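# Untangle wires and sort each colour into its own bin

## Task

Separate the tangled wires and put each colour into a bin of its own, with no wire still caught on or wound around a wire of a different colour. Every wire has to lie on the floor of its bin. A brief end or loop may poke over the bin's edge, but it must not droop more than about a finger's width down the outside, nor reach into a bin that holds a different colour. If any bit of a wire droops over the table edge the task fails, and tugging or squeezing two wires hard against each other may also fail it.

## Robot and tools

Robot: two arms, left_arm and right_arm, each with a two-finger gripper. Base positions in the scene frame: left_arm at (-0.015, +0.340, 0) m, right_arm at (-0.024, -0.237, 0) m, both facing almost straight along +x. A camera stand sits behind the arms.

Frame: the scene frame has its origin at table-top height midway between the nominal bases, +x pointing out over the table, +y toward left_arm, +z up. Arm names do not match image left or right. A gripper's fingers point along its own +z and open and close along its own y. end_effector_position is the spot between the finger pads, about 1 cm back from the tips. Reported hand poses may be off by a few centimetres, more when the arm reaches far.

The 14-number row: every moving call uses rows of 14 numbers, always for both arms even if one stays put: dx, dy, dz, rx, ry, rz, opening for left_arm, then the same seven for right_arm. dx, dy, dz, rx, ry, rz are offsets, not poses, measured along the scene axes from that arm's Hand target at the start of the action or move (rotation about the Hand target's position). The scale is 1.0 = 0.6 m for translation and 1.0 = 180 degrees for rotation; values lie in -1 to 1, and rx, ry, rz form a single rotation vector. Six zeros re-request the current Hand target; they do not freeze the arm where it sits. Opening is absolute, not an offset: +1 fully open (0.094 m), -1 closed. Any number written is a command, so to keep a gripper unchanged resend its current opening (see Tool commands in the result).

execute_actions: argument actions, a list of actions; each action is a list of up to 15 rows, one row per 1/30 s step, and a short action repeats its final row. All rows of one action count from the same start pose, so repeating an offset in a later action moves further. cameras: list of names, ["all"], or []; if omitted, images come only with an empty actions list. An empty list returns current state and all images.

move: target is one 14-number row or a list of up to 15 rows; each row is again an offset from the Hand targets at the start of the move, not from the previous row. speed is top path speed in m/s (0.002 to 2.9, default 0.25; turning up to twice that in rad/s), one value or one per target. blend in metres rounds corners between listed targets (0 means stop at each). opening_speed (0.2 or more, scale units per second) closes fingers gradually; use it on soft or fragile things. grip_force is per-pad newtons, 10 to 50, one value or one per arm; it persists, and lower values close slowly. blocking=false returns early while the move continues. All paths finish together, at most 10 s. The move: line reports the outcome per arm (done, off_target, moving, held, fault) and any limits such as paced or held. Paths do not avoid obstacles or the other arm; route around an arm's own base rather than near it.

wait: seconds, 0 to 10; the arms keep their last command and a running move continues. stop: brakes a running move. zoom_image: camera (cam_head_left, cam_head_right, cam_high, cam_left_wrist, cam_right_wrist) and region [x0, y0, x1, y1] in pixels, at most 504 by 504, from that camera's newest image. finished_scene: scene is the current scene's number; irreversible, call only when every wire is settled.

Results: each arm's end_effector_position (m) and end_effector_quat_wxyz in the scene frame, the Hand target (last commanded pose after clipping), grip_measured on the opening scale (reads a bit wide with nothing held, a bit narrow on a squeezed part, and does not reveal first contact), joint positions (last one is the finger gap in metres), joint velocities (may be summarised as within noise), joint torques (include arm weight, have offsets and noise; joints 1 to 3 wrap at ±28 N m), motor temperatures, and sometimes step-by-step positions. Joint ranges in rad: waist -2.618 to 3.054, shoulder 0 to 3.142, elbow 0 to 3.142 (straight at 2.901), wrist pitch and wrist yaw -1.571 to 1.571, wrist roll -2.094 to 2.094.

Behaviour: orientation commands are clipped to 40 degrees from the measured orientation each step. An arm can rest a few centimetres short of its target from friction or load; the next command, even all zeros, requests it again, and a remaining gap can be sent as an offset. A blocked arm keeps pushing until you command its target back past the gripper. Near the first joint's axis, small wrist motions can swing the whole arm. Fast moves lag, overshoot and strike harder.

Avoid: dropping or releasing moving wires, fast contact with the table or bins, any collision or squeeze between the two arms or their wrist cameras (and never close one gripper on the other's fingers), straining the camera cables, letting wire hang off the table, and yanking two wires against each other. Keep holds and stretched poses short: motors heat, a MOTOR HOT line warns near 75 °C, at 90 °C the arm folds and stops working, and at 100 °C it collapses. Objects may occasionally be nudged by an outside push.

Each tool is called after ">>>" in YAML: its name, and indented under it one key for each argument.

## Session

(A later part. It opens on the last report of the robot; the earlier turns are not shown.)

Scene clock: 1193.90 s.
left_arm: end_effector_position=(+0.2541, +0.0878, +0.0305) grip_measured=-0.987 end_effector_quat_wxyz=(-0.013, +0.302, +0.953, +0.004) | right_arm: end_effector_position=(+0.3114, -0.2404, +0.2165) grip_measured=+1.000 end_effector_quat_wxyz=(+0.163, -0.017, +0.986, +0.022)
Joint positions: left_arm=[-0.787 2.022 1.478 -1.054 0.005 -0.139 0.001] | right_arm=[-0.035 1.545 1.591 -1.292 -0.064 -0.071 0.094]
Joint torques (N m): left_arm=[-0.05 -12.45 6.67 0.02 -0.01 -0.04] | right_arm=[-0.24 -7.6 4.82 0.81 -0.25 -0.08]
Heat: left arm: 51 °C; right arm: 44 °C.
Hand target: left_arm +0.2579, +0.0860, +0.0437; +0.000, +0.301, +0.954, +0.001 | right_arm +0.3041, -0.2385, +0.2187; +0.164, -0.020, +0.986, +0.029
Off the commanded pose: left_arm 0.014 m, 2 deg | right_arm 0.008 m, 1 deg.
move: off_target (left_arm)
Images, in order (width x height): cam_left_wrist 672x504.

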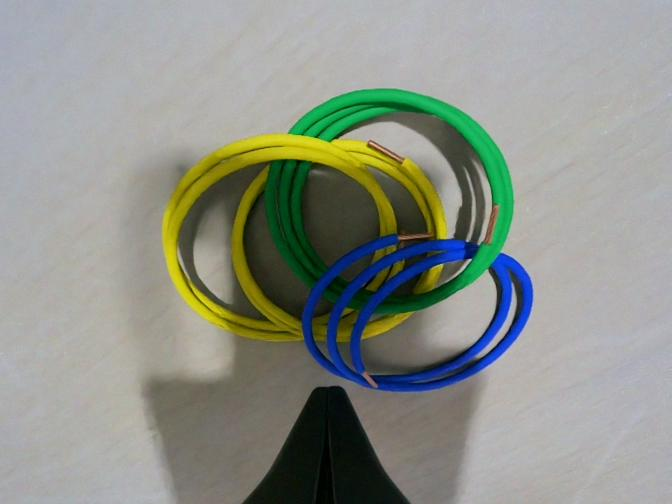

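>>> move:
  target: [0,0,0,0,0,0,-1,-0.09,0.1975,-0.13,0.170,-0.185,0.456,1]
  cameras: ["cam_right_wrist","cam_head_left"]

Scene clock: 1237.87 s.
left_arm: end_effector_position=(+0.2540, +0.0878, +0.0305) grip_measured=-0.987 end_effector_quat_wxyz=(-0.013, +0.302, +0.953, +0.004) | right_arm: end_effector_position=(+0.2429, -0.1238, +0.1323) grip_measured=+1.000 end_effector_quat_wxyz=(-0.340, +0.614, -0.622, -0.348)
Joint positions: left_arm=[-0.787 2.022 1.478 -1.054 0.005 -0.139 0.001] | right_arm=[-0.14 1.686 1.1 -1.23 -0.997 -1.844 0.094]
Joint torques (N m): left_arm=[-0.06 -12.25 6.68 -0.03 -0.03 -0.06] | right_arm=[0.5 -4.62 7.82 -0.33 -0.94 -0.11]
Motor temperatures (°C): left_arm=[33 63 52 32 31 33 36] | right_arm=[31 44 39 37 34 32 33]
Heat: left arm: 63 °C; right arm: 44 °C.
Hand target: left_arm +0.2579, +0.0860, +0.0437; +0.000, +0.301, +0.954, +0.001 | right_arm +0.2501, -0.1200, +0.1407; -0.354, +0.612, -0.612, -0.354
Off the commanded pose: left_arm 0.014 m, 2 deg | right_arm 0.012 m, 2 deg.
move: off_target (left_arm, right_arm)
Images, in order (width x height): cam_head_left 672x504, cam_right_wrist 672x504.

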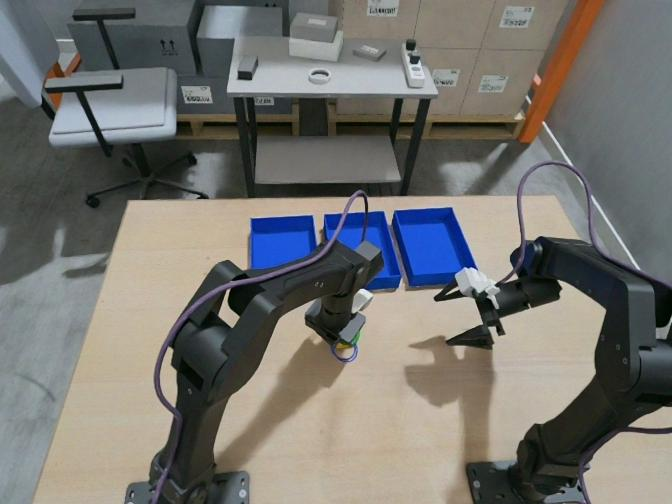

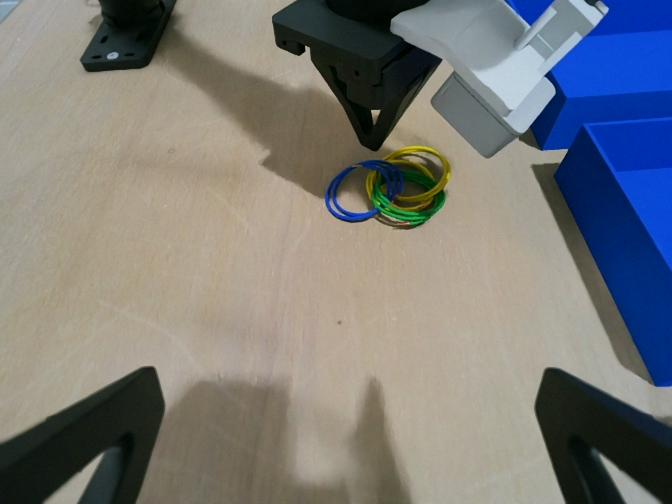

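>>> zoom_image:
  camera: "cam_right_wrist"
  region: [300, 80, 480, 240]

Scaled by 2.800 from the camera's 672x504 image, which has a finer 960x720 frame.

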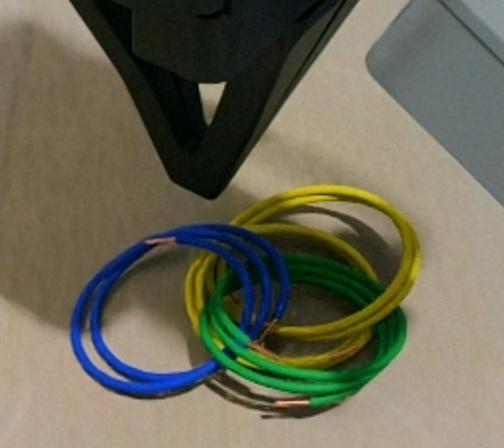

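>>> move:
  target: [-0.0473,0.0142,0.0,0,0,0.428,-0.6,0,0,0,0,0,0,1]
  cameras: ["cam_left_wrist","cam_right_wrist"]
  speed: 0.15

>>> zoom_image:
  camera: "cam_left_wrist"
  region: [260, 220, 540, 500]

Scene clock: 1292.23 s.
left_arm: end_effector_position=(+0.2299, +0.0962, +0.0389) grip_measured=-0.603 end_effector_quat_wxyz=(-0.008, -0.356, +0.934, +0.011) | right_arm: end_effector_position=(+0.2427, -0.1238, +0.1323) grip_measured=+1.000 end_effector_quat_wxyz=(-0.340, +0.614, -0.621, -0.348)
Joint positions: left_arm=[-0.816 1.927 1.378 -1.048 0.007 -1.51 0.019] | right_arm=[-0.14 1.686 1.1 -1.231 -0.997 -1.845 0.094]
Joint torques (N m): left_arm=[-0.79 -11.55 4.44 0.29 -0.06 -0.11] | right_arm=[0.5 -4.59 7.83 -0.32 -0.93 -0.1]
Motor temperatures (°C): left_arm=[33 64 51 32 31 33 36] | right_arm=[31 40 43 36 35 32 33]
Heat: left arm: 64 °C; right arm: 43 °C.
Hand target: left_arm +0.2295, +0.0945, +0.0436; +0.000, -0.358, +0.934, +0.001 | right_arm +0.2501, -0.1200, +0.1407; -0.354, +0.612, -0.612, -0.354
Off the commanded pose: left_arm 0.005 m, 1 deg | right_arm 0.012 m, 2 deg.
move: off_target (right_arm)
Images, in order (width x height): cam_left_wrist 672x504, cam_right_wrist 672x504.

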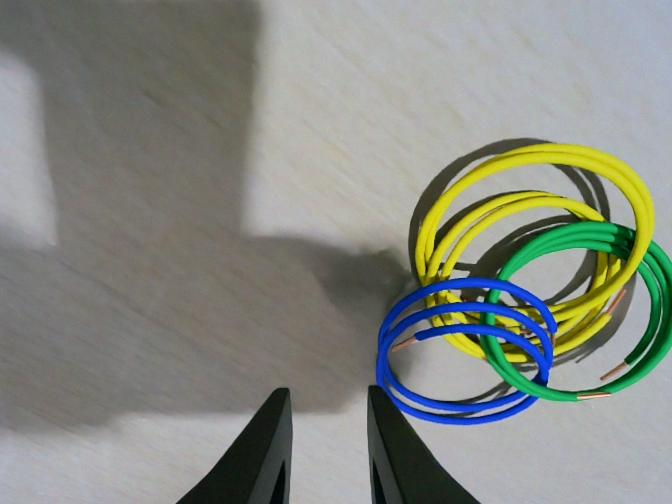

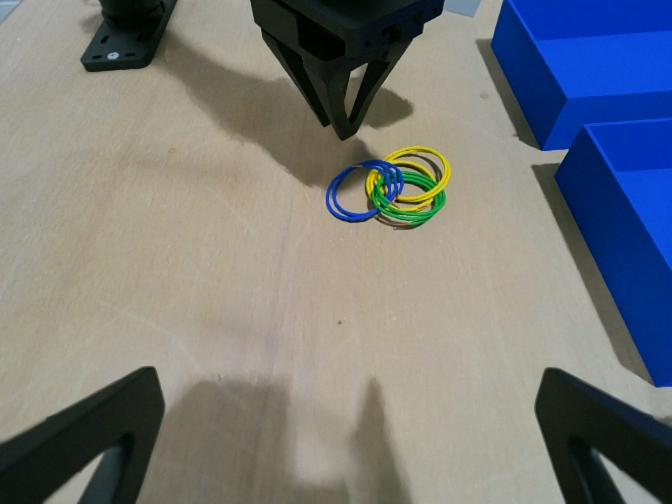

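Scaled by 1.800 from the camera's 672x504 image, which has a finer 960x720 frame.

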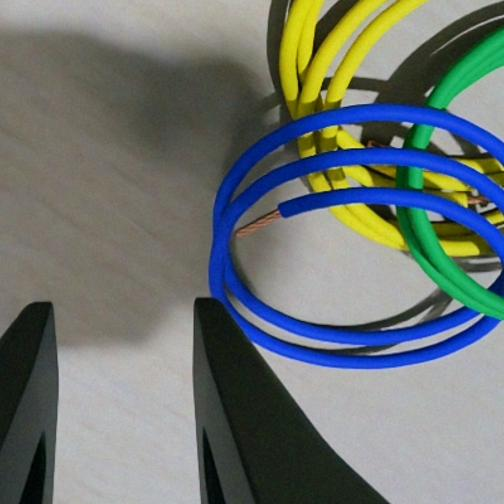

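>>> move:
  target:
    - [-0.005,-0.042,-0.025,0,0,0,-0.6,0,0,0,0,0,0,1]
    - [-0.005,-0.042,-0.072,0,0,0,-0.6,0,0,0,0,0,0,1]
  cameras: ["cam_left_wrist","cam_right_wrist"]
  speed: 0.08

>>> zoom_image:
  camera: "cam_left_wrist"
  region: [260, 260, 500, 500]

>>> zoom_image:
  camera: "cam_right_wrist"
  region: [250, 60, 480, 260]

Scene clock: 1309.90 s.
left_arm: end_effector_position=(+0.2279, +0.0681, +0.0081) grip_measured=-0.603 end_effector_quat_wxyz=(-0.002, -0.355, +0.935, -0.006) | right_arm: end_effector_position=(+0.2427, -0.1238, +0.1323) grip_measured=+1.000 end_effector_quat_wxyz=(-0.340, +0.614, -0.621, -0.348)
Joint positions: left_arm=[-0.874 2.003 1.357 -0.914 0.008 -1.565 0.019] | right_arm=[-0.14 1.686 1.1 -1.231 -0.997 -1.845 0.094]
Joint torques (N m): left_arm=[-0.42 -8.9 4.44 0.29 -0.03 -0.13] | right_arm=[0.5 -4.6 7.83 -0.32 -0.93 -0.09]
Motor temperatures (°C): left_arm=[33 61 49 32 31 33 36] | right_arm=[31 39 43 36 35 32 33]
Heat: left arm: 61 °C; right arm: 43 °C.
Hand target: left_arm +0.2265, +0.0693, +0.0004; +0.000, -0.358, +0.934, +0.001 | right_arm +0.2501, -0.1200, +0.1407; -0.354, +0.612, -0.612, -0.354
Off the commanded pose: left_arm 0.008 m, 1 deg | right_arm 0.012 m, 2 deg.
move: off_target (right_arm)
Images, in order (width x height): cam_left_wrist 672x504, cam_right_wrist 672x504.

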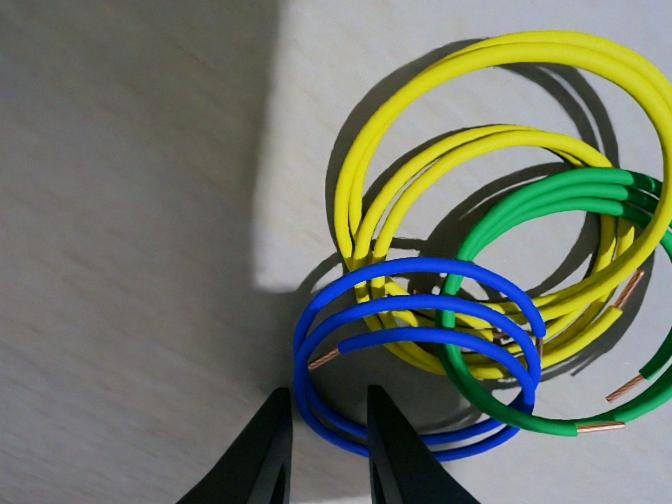

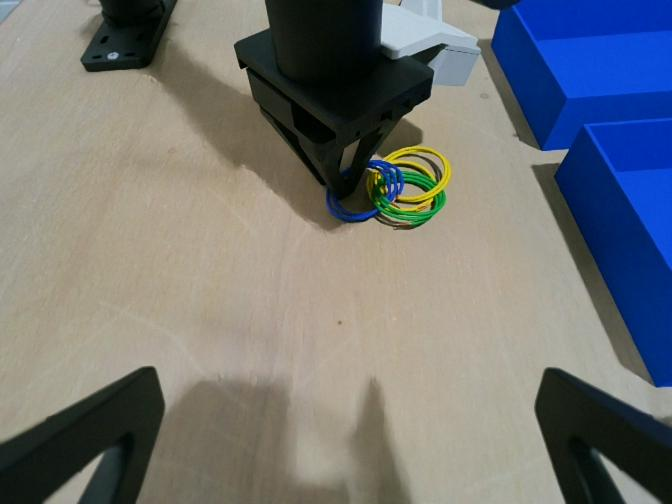

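Scaled by 2.100 from the camera's 672x504 image, which has a finer 960x720 frame.

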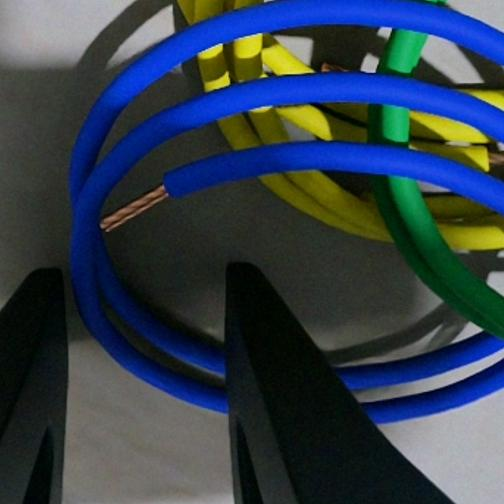

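Scaled by 2.191 from the camera's 672x504 image, which has a finer 960x720 frame.

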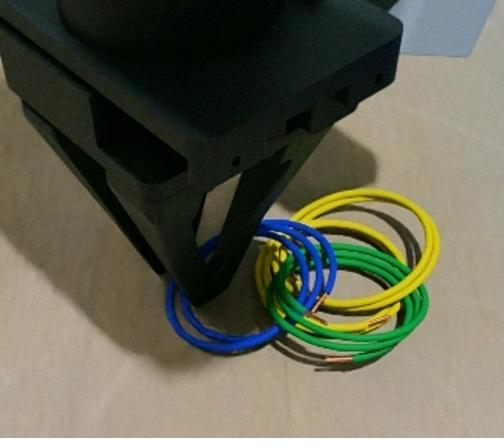

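>>> move:
  target:
    - [0,0,-0.005,0,0,0,-0.6,0,0,0,0,0,0,1]
    - [0,0,0.0,0,0,0,-1,0,0,0,0,0,0,1]
    - [0,0,0.12,0,0,0,-1,0,0,0,0,0,0,1]
  cameras: ["cam_left_wrist","cam_right_wrist"]
  speed: 0.08
  opening_speed: 0.4

>>> zoom_image:
  camera: "cam_left_wrist"
  region: [280, 220, 560, 500]

>>> zoom_image:
  camera: "cam_right_wrist"
  region: [250, 40, 480, 240]

Scene clock: 1322.90 s.
left_arm: end_effector_position=(+0.2266, +0.0696, +0.0613) grip_measured=-0.967 end_effector_quat_wxyz=(-0.006, -0.355, +0.935, +0.005) | right_arm: end_effector_position=(+0.2427, -0.1238, +0.1323) grip_measured=+1.000 end_effector_quat_wxyz=(-0.340, +0.614, -0.621, -0.348)
Joint positions: left_arm=[-0.874 1.957 1.512 -1.139 0.008 -1.566 0.002] | right_arm=[-0.14 1.686 1.1 -1.231 -0.997 -1.845 0.094]
Joint torques (N m): left_arm=[-0.43 -11.7 6.95 -0.06 -0.03 -0.1] | right_arm=[0.5 -4.59 7.84 -0.33 -0.94 -0.09]
Motor temperatures (°C): left_arm=[33 58 49 32 31 33 36] | right_arm=[31 39 44 36 35 32 33]
Heat: left arm: 58 °C; right arm: 44 °C.
Hand target: left_arm +0.2265, +0.0692, +0.0725; +0.000, -0.358, +0.934, +0.001 | right_arm +0.2501, -0.1200, +0.1407; -0.354, +0.612, -0.612, -0.354
Off the commanded pose: left_arm 0.011 m, 1 deg | right_arm 0.012 m, 2 deg.
move: off_target (left_arm, right_arm)
Images, in order (width x height): cam_left_wrist 672x504, cam_right_wrist 672x504.

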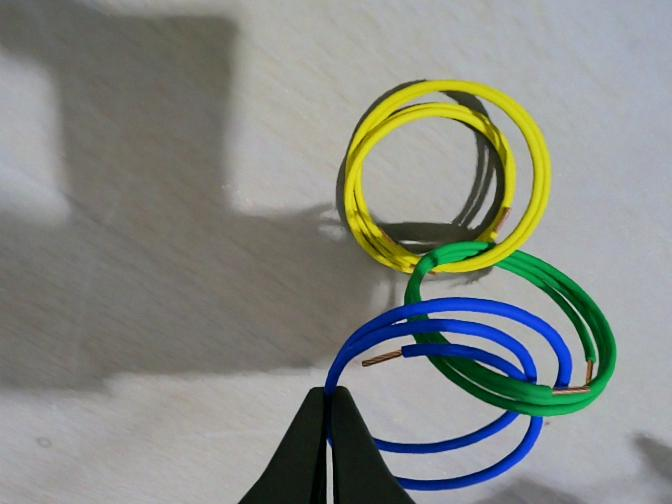

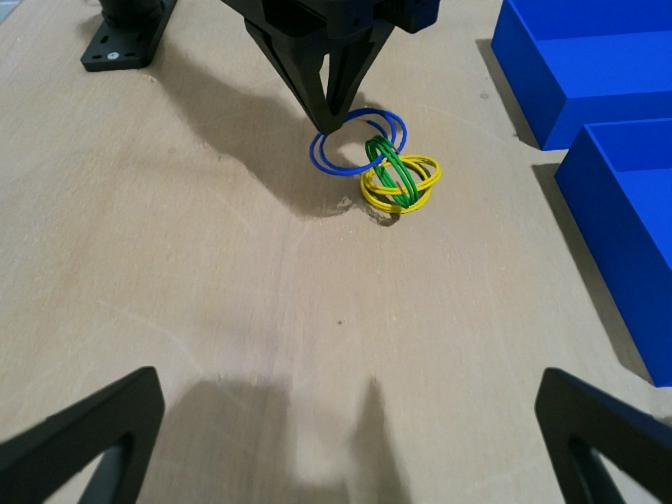

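Scaled by 1.800 from the camera's 672x504 image, which has a finer 960x720 frame.

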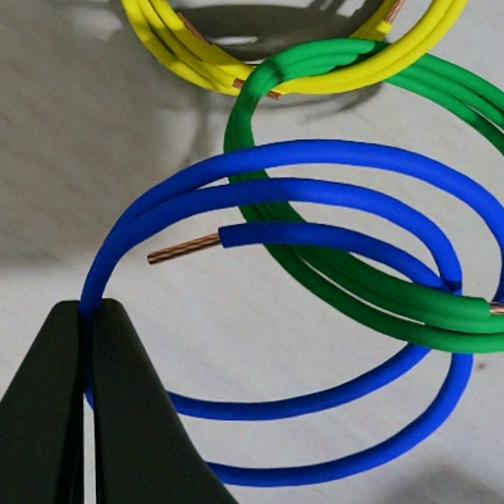

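Scaled by 2.191 from the camera's 672x504 image, which has a finer 960x720 frame.

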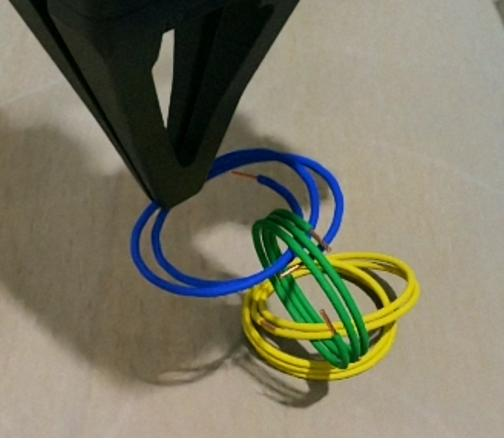

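>>> move:
  target: [0.0225,0.018,0.179,0.0815,-0.2121,-0.2238,-1,0,0,0,0,0,0,1]
  cameras: ["cam_left_wrist","cam_right_wrist","cam_high"]
  speed: 0.12

>>> zoom_image:
  camera: "cam_right_wrist"
  region: [260, 0, 500, 200]

>>> zoom_image:
  camera: "cam_left_wrist"
  region: [280, 220, 560, 500]

Scene clock: 1345.30 s.
left_arm: end_effector_position=(+0.2384, +0.0784, +0.1734) grip_measured=-0.968 end_effector_quat_wxyz=(+0.325, +0.000, +0.946, +0.004) | right_arm: end_effector_position=(+0.2427, -0.1238, +0.1323) grip_measured=+1.000 end_effector_quat_wxyz=(-0.340, +0.614, -0.621, -0.348)
Joint positions: left_arm=[-1.111 1.582 1.339 -0.98 -0.575 -0.972 0.002] | right_arm=[-0.14 1.686 1.1 -1.231 -0.997 -1.845 0.094]
Joint torques (N m): left_arm=[-0.79 -8.81 5.09 0.94 -0.51 -0.02] | right_arm=[0.5 -4.6 7.86 -0.32 -0.93 -0.1]
Motor temperatures (°C): left_arm=[33 55 51 32 32 33 37] | right_arm=[31 39 44 36 36 32 33]
Heat: left arm: 55 °C; right arm: 44 °C.
Hand target: left_arm +0.2400, +0.0800, +0.1799; +0.342, +0.000, +0.940, +0.001 | right_arm +0.2501, -0.1200, +0.1407; -0.354, +0.612, -0.612, -0.354
Off the commanded pose: left_arm 0.007 m, 2 deg | right_arm 0.012 m, 2 deg.
move: off_target (right_arm)
Images, in order (width x height): cam_high 672x504, cam_left_wrist 672x504, cam_right_wrist 672x504.

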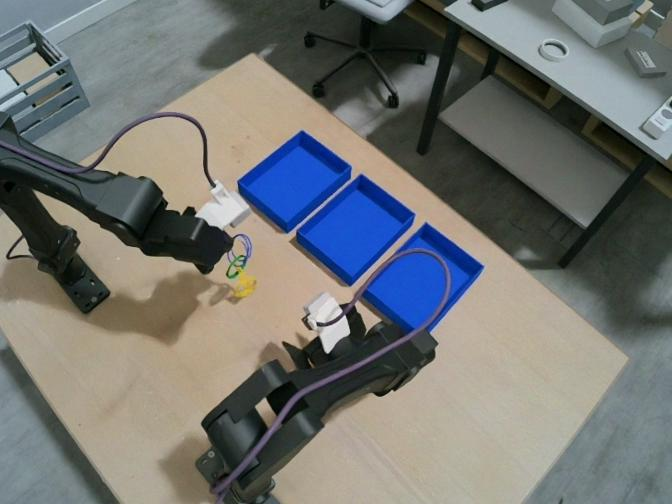

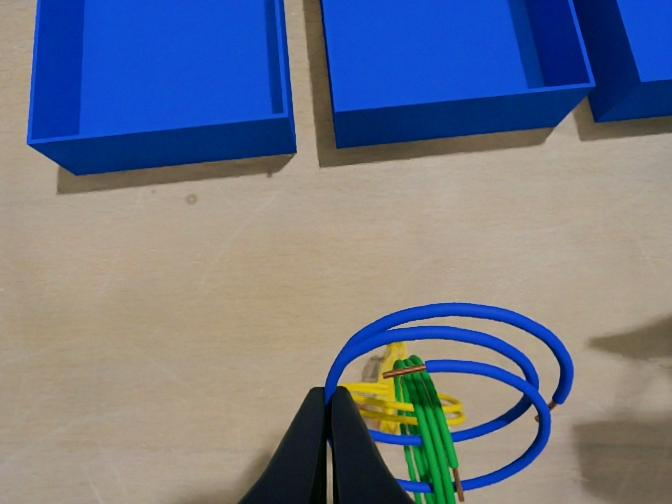

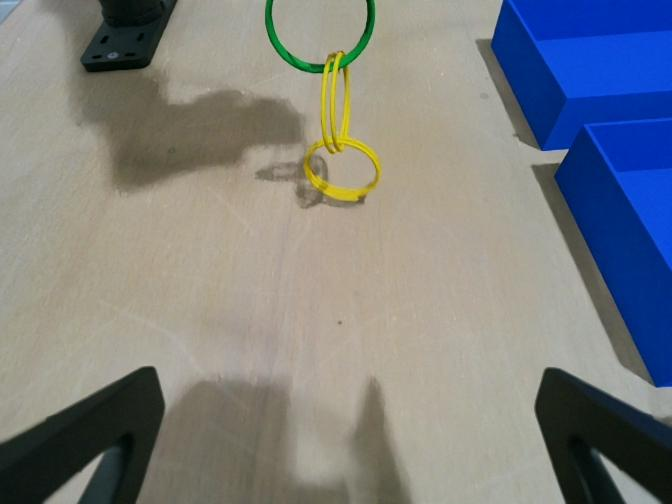

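Scaled by 2.100 from the camera's 672x504 image, which has a finer 960x720 frame.

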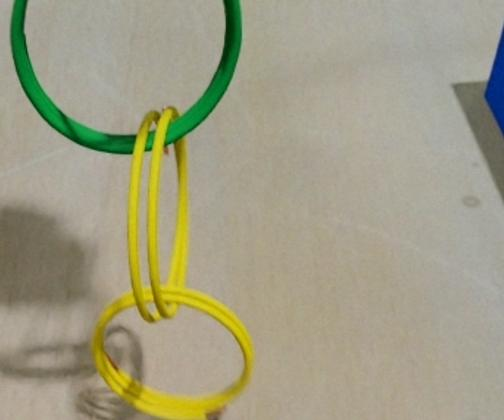

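Scaled by 1.800 from the camera's 672x504 image, which has a finer 960x720 frame.

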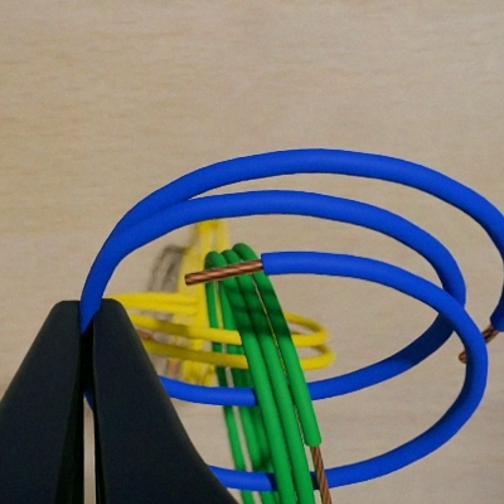

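>>> move:
  target: [0,0,0,0,0,0,-1,0,-0.06,0.167,-0.170,0.185,-0.456,0]
  cameras: []

Scene clock: 1368.13 s.
left_arm: end_effector_position=(+0.2385, +0.0783, +0.1735) grip_measured=-0.968 end_effector_quat_wxyz=(+0.325, +0.000, +0.946, +0.004) | right_arm: end_effector_position=(+0.2466, -0.1566, +0.2336) grip_measured=+0.001 end_effector_quat_wxyz=(+0.156, -0.021, +0.987, +0.032)
Joint positions: left_arm=[-1.111 1.582 1.339 -0.979 -0.575 -0.971 0.002] | right_arm=[0.313 1.379 1.52 -1.393 0.024 0.256 0.047]
Joint torques (N m): left_arm=[-0.5 -8.91 5.07 0.96 -0.52 0.01] | right_arm=[0.58 -2.96 8.69 0.79 0.12 0.08]
Heat: left arm: 54 °C; right arm: 44 °C.
Hand target: left_arm +0.2400, +0.0801, +0.1799; +0.342, +0.000, +0.940, +0.001 | right_arm +0.2501, -0.1561, +0.2409; +0.164, -0.020, +0.986, +0.029
Off the commanded pose: left_arm 0.007 m, 2 deg | right_arm 0.008 m, 1 deg.
move: done
No camera images: "cameras" was empty.

>>> move:
  target: [0,0,0,0,0,0,-1,-0.072,0.19,0.0,0.3747,0.1308,-0.3261,-0.8]
  cameras: ["all"]
  speed: 0.2

>>> zoom_image:
  camera: "cam_right_wrist"
  region: [200, 100, 480, 380]

Scene clock: 1390.20 s.
left_arm: end_effector_position=(+0.2385, +0.0783, +0.1735) grip_measured=-0.968 end_effector_quat_wxyz=(+0.325, +0.000, +0.946, +0.004) | right_arm: end_effector_position=(+0.2096, -0.0412, +0.2440) grip_measured=-0.798 end_effector_quat_wxyz=(-0.048, +0.529, +0.706, +0.468)
Joint positions: left_arm=[-1.111 1.582 1.339 -0.979 -0.575 -0.971 0.002] | right_arm=[0.415 0.966 0.94 -0.667 -0.507 1.932 0.009]
Joint torques (N m): left_arm=[-0.55 -8.77 5.14 0.97 -0.51 0.04] | right_arm=[0.57 -2.54 5.3 1.8 -0.12 0.03]
Heat: left arm: 54 °C; right arm: 43 °C.
Hand target: left_arm +0.2400, +0.0801, +0.1799; +0.342, +0.000, +0.940, +0.001 | right_arm +0.2069, -0.0420, +0.2409; -0.045, +0.530, +0.706, +0.468
Off the commanded pose: left_arm 0.007 m, 2 deg | right_arm 0.004 m, 0 deg.
move: done

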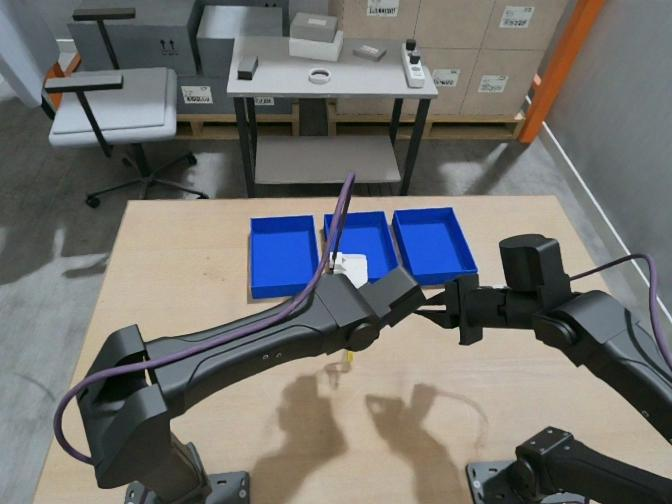

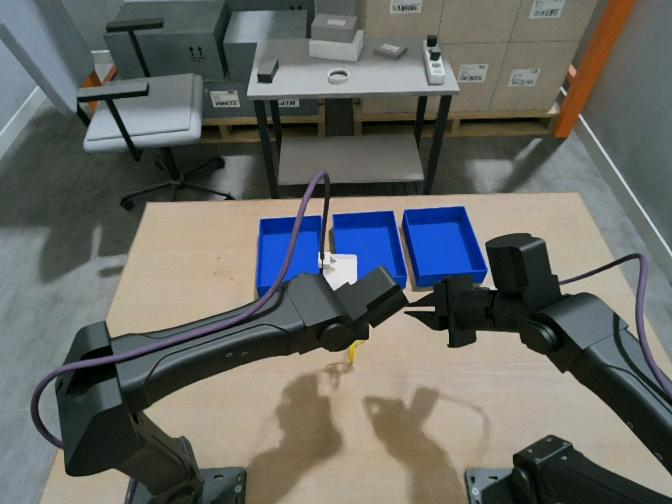

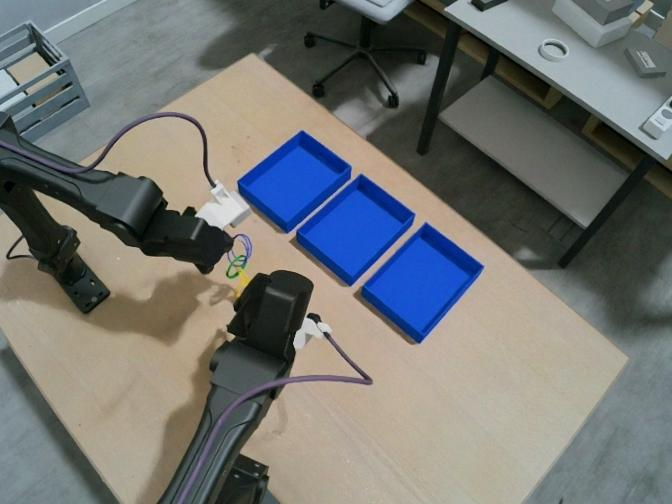

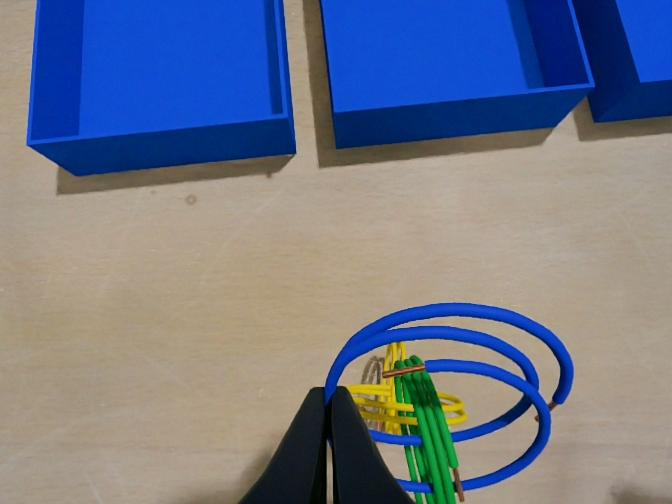

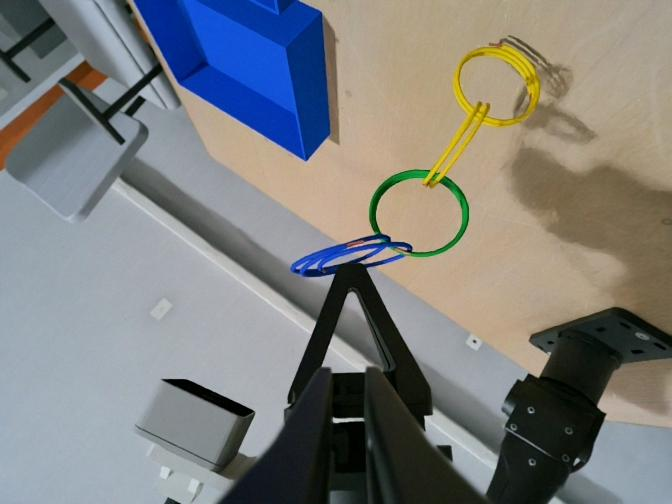

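Scaled by 1.800 from the camera's 672x504 image, which has a finer 960x720 frame.

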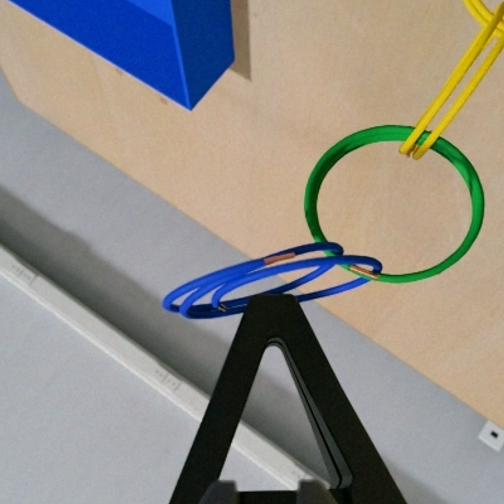

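>>> move:
  target: [0,0,0,0,0,0,-1,0.045,0.105,-0.055,0,0,0,-0.8]
  cameras: ["cam_left_wrist","cam_right_wrist"]
  speed: 0.12

>>> zoom_image:
  camera: "cam_right_wrist"
  region: [200, 150, 480, 430]

>>> zoom_image:
  camera: "cam_left_wrist"
  region: [300, 200, 640, 500]

Scene clock: 1412.23 s.
left_arm: end_effector_position=(+0.2385, +0.0783, +0.1735) grip_measured=-0.968 end_effector_quat_wxyz=(+0.325, +0.000, +0.946, +0.004) | right_arm: end_effector_position=(+0.2346, +0.0216, +0.2166) grip_measured=-0.798 end_effector_quat_wxyz=(-0.046, +0.524, +0.705, +0.475)
Joint positions: left_arm=[-1.111 1.582 1.339 -0.979 -0.575 -0.971 0.002] | right_arm=[0.629 1.151 0.893 -0.358 -0.341 2.075 0.009]
Joint torques (N m): left_arm=[-0.79 -8.61 4.98 0.94 -0.54 0.03] | right_arm=[0.51 -2.55 5.68 1.93 -0.02 0.03]
Heat: left arm: 53 °C; right arm: 42 °C.
Hand target: left_arm +0.2400, +0.0801, +0.1799; +0.342, +0.000, +0.940, +0.001 | right_arm +0.2339, +0.0210, +0.2080; -0.045, +0.529, +0.706, +0.468
Off the commanded pose: left_arm 0.007 m, 2 deg | right_arm 0.009 m, 1 deg.
move: done
Images, in order (width x height): cam_left_wrist 672x504, cam_right_wrist 672x504.

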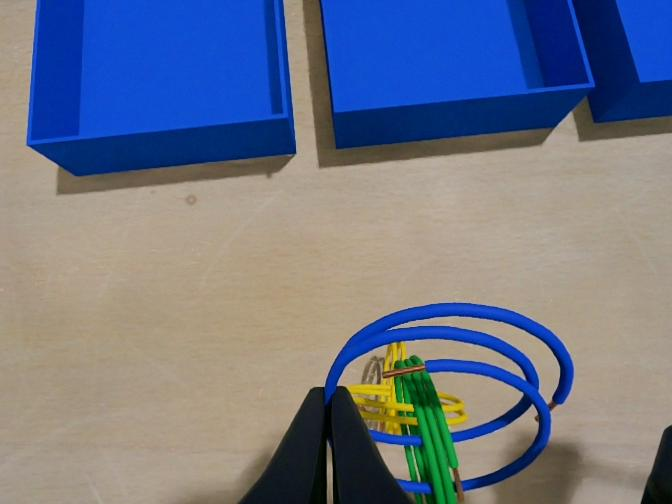

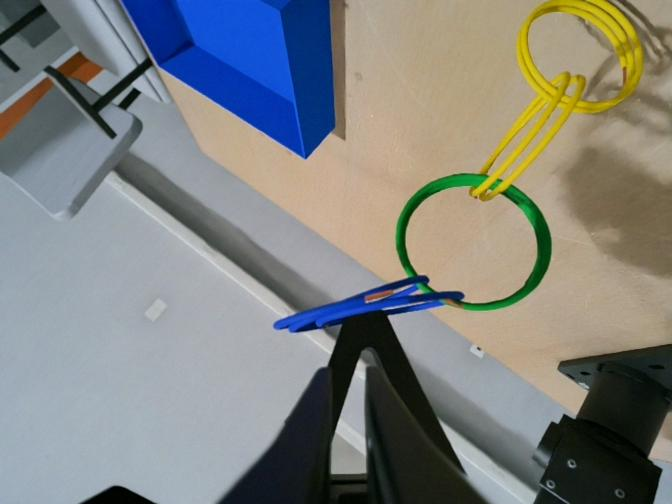

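Scaled by 1.800 from the camera's 672x504 image, which has a finer 960x720 frame.

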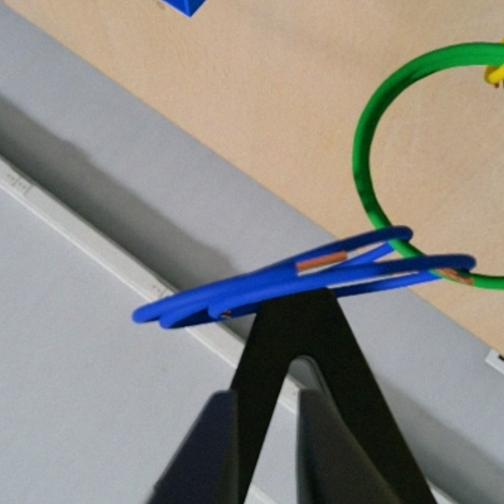

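Scaled by 1.482 from the camera's 672x504 image, which has a finer 960x720 frame.

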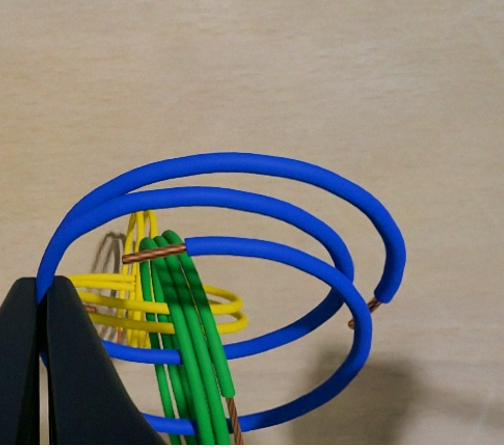

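>>> move:
  target: [0,0,0,0,0,0,-1,0.0325,0.02,0.012,0,0,0,-0.8]
  cameras: ["cam_left_wrist","cam_right_wrist"]
  speed: 0.1

>>> zoom_image:
  camera: "cam_right_wrist"
  region: [240, 230, 480, 430]

Scene clock: 1443.43 s.
left_arm: end_effector_position=(+0.2385, +0.0783, +0.1735) grip_measured=-0.968 end_effector_quat_wxyz=(+0.325, +0.000, +0.946, +0.004) | right_arm: end_effector_position=(+0.2460, +0.0296, +0.2024) grip_measured=-0.798 end_effector_quat_wxyz=(-0.052, +0.534, +0.710, +0.456)
Joint positions: left_arm=[-1.111 1.582 1.339 -0.979 -0.575 -0.971 0.002] | right_arm=[0.629 1.237 0.925 -0.349 -0.341 2.075 0.009]
Joint torques (N m): left_arm=[-0.69 -8.73 4.92 0.95 -0.53 0.04] | right_arm=[-0.03 -2.82 10.04 1.85 -0.1 -0.01]
Heat: left arm: 52 °C; right arm: 43 °C.
Hand target: left_arm +0.2400, +0.0801, +0.1799; +0.342, +0.000, +0.940, +0.001 | right_arm +0.2534, +0.0330, +0.2151; -0.045, +0.530, +0.706, +0.468
Off the commanded pose: left_arm 0.007 m, 2 deg | right_arm 0.015 m, 2 deg.
move: off_target (right_arm)
Images, in order (width x height): cam_left_wrist 672x504, cam_right_wrist 672x504.

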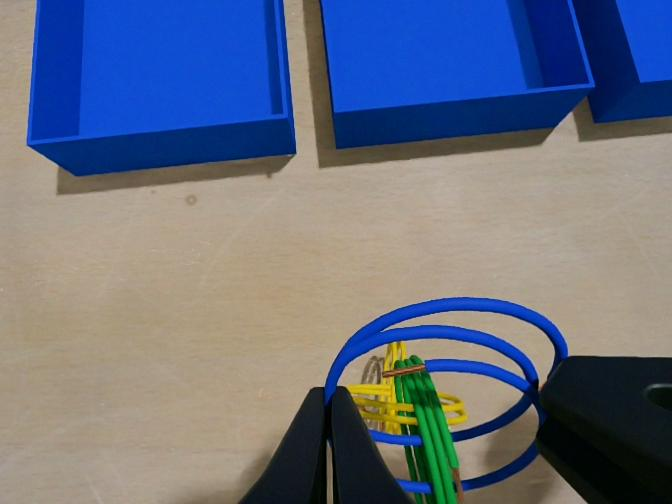

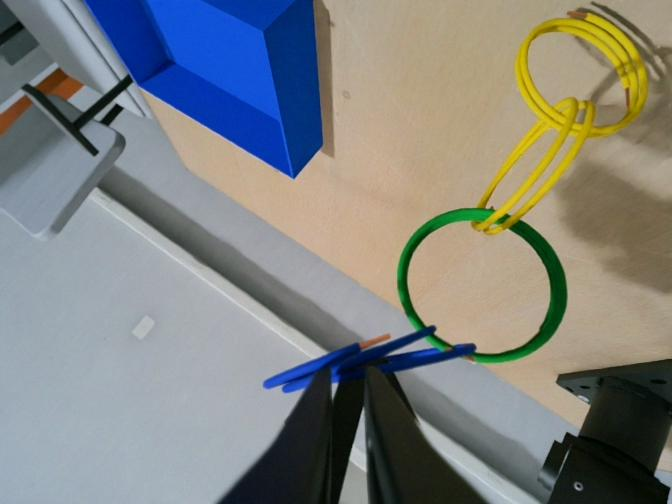

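Scaled by 2.100 from the camera's 672x504 image, which has a finer 960x720 frame.

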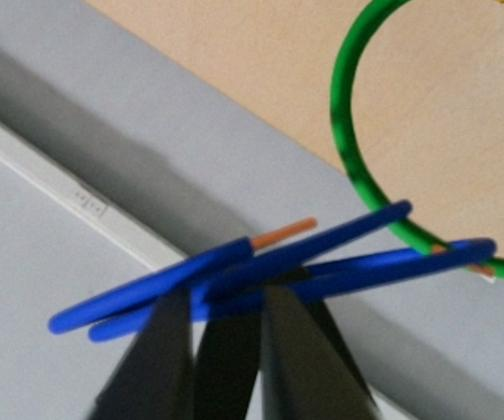

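>>> zoom_image:
  camera: "cam_left_wrist"
  region: [460, 280, 672, 490]

Scaled by 2.377 from the camera's 672x504 image, which has a finer 960x720 frame.

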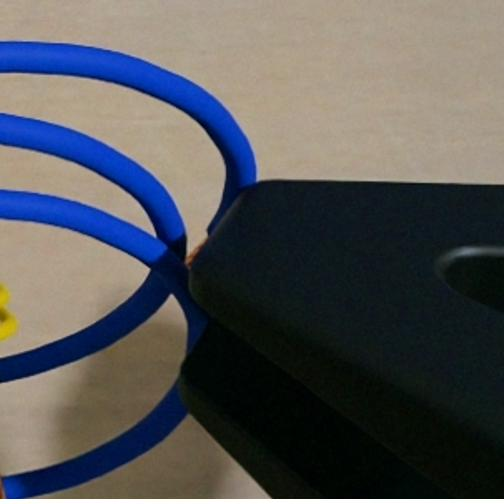

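>>> move:
  target:
    - [0,0,0,0,0,0,-1,-0.018,-0.03,0.024,0,0,0,-0.8]
    - [0,0,0,0,0,0,-1,0.003,-0.018,0.04,0,0,0,-0.85]
  cameras: ["cam_left_wrist","cam_right_wrist"]
  speed: 0.1

>>> zoom_image:
  camera: "cam_left_wrist"
  region: [460, 280, 672, 490]

Scene clock: 1479.40 s.
left_arm: end_effector_position=(+0.2385, +0.0783, +0.1735) grip_measured=-0.968 end_effector_quat_wxyz=(+0.325, +0.000, +0.946, +0.004) | right_arm: end_effector_position=(+0.2522, +0.0210, +0.2304) grip_measured=-0.849 end_effector_quat_wxyz=(-0.044, +0.535, +0.705, +0.464)
Joint positions: left_arm=[-1.111 1.582 1.339 -0.979 -0.575 -0.971 0.002] | right_arm=[0.595 1.222 1.015 -0.441 -0.354 2.058 0.007]
Joint torques (N m): left_arm=[-0.7 -8.84 5.03 0.92 -0.53 0] | right_arm=[-0.53 -2.78 9.76 1.64 -0.32 -0.1]
Motor temperatures (°C): left_arm=[33 52 49 35 32 33 38] | right_arm=[31 37 44 41 35 32 33]
Heat: left arm: 52 °C; right arm: 44 °C.
Hand target: left_arm +0.2400, +0.0801, +0.1799; +0.342, +0.000, +0.940, +0.001 | right_arm +0.2551, +0.0222, +0.2392; -0.045, +0.530, +0.706, +0.468
Off the commanded pose: left_arm 0.007 m, 2 deg | right_arm 0.009 m, 1 deg.
move: done
Images, in order (width x height): cam_left_wrist 672x504, cam_right_wrist 672x504.

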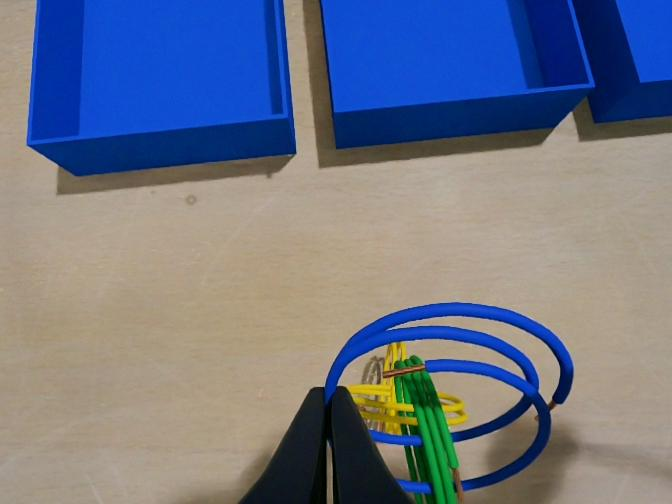

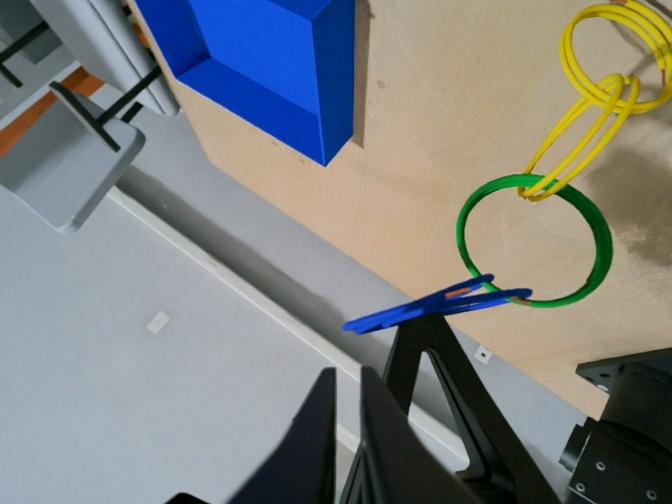

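Scaled by 2.377 from the camera's 672x504 image, which has a finer 960x720 frame.

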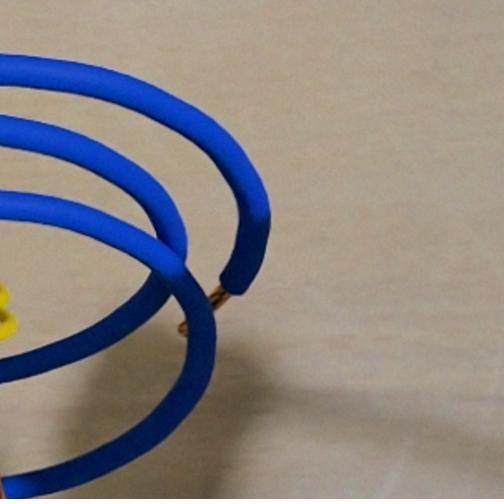

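>>> move:
  target: [0,0,0,0,0,0,-1,0.0155,0.0297,-0.0258,0,0,0,-0.86]
  cameras: ["cam_left_wrist","cam_right_wrist"]
  speed: 0.06

>>> zoom_image:
  camera: "cam_left_wrist"
  region: [400, 260, 610, 470]

>>> zoom_image:
  camera: "cam_right_wrist"
  region: [240, 230, 480, 430]

Scene clock: 1498.10 s.
left_arm: end_effector_position=(+0.2385, +0.0783, +0.1735) grip_measured=-0.968 end_effector_quat_wxyz=(+0.325, +0.000, +0.946, +0.004) | right_arm: end_effector_position=(+0.2608, +0.0370, +0.2190) grip_measured=-0.859 end_effector_quat_wxyz=(-0.050, +0.531, +0.708, +0.463)
Joint positions: left_arm=[-1.111 1.582 1.339 -0.979 -0.575 -0.971 0.002] | right_arm=[0.619 1.29 1.015 -0.371 -0.349 2.069 0.007]
Joint torques (N m): left_arm=[-0.58 -8.83 5.01 0.93 -0.55 0] | right_arm=[0.55 -3.4 8.39 1.88 -0.03 0.04]
Heat: left arm: 52 °C; right arm: 45 °C.
Hand target: left_arm +0.2400, +0.0801, +0.1799; +0.342, +0.000, +0.940, +0.001 | right_arm +0.2644, +0.0400, +0.2237; -0.045, +0.530, +0.706, +0.468
Off the commanded pose: left_arm 0.007 m, 2 deg | right_arm 0.007 m, 1 deg.
move: done
Images, in order (width x height): cam_left_wrist 672x504, cam_right_wrist 672x504.

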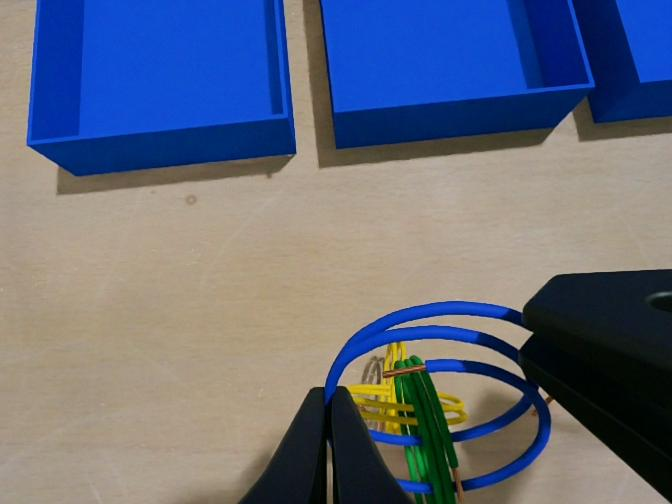

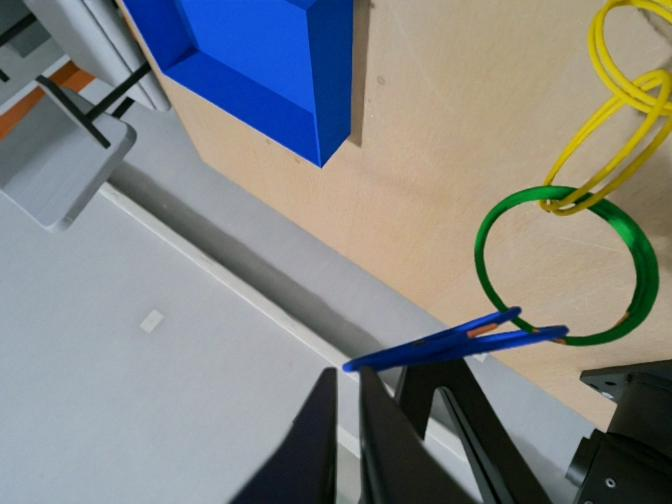

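Scaled by 2.400 from the camera's 672x504 image, which has a finer 960x720 frame.

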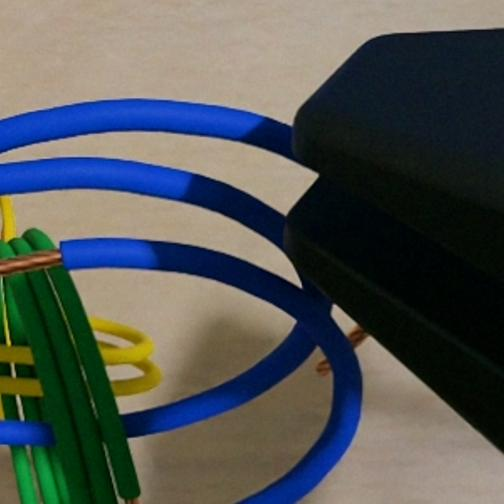

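Scaled by 2.100 from the camera's 672x504 image, which has a finer 960x720 frame.

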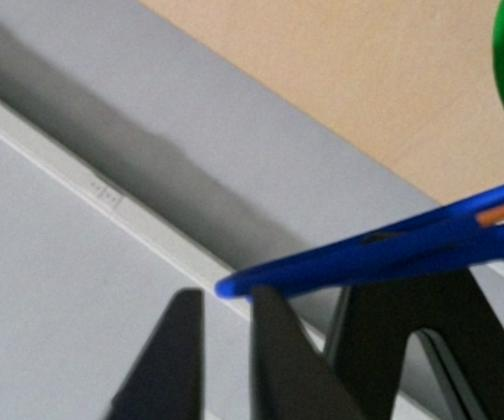

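>>> zoom_image:
  camera: "cam_right_wrist"
  region: [315, 300, 445, 420]

Scaled by 3.877 from the camera's 672x504 image, which has a finer 960x720 frame.

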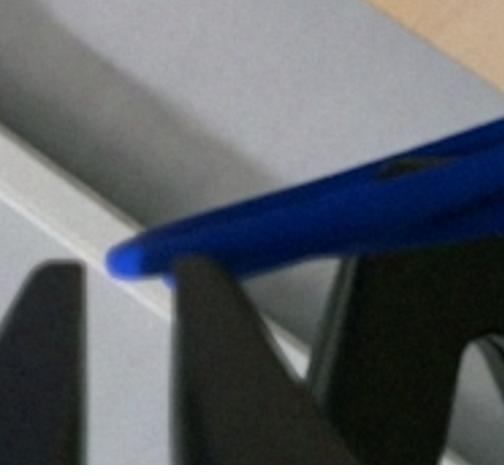

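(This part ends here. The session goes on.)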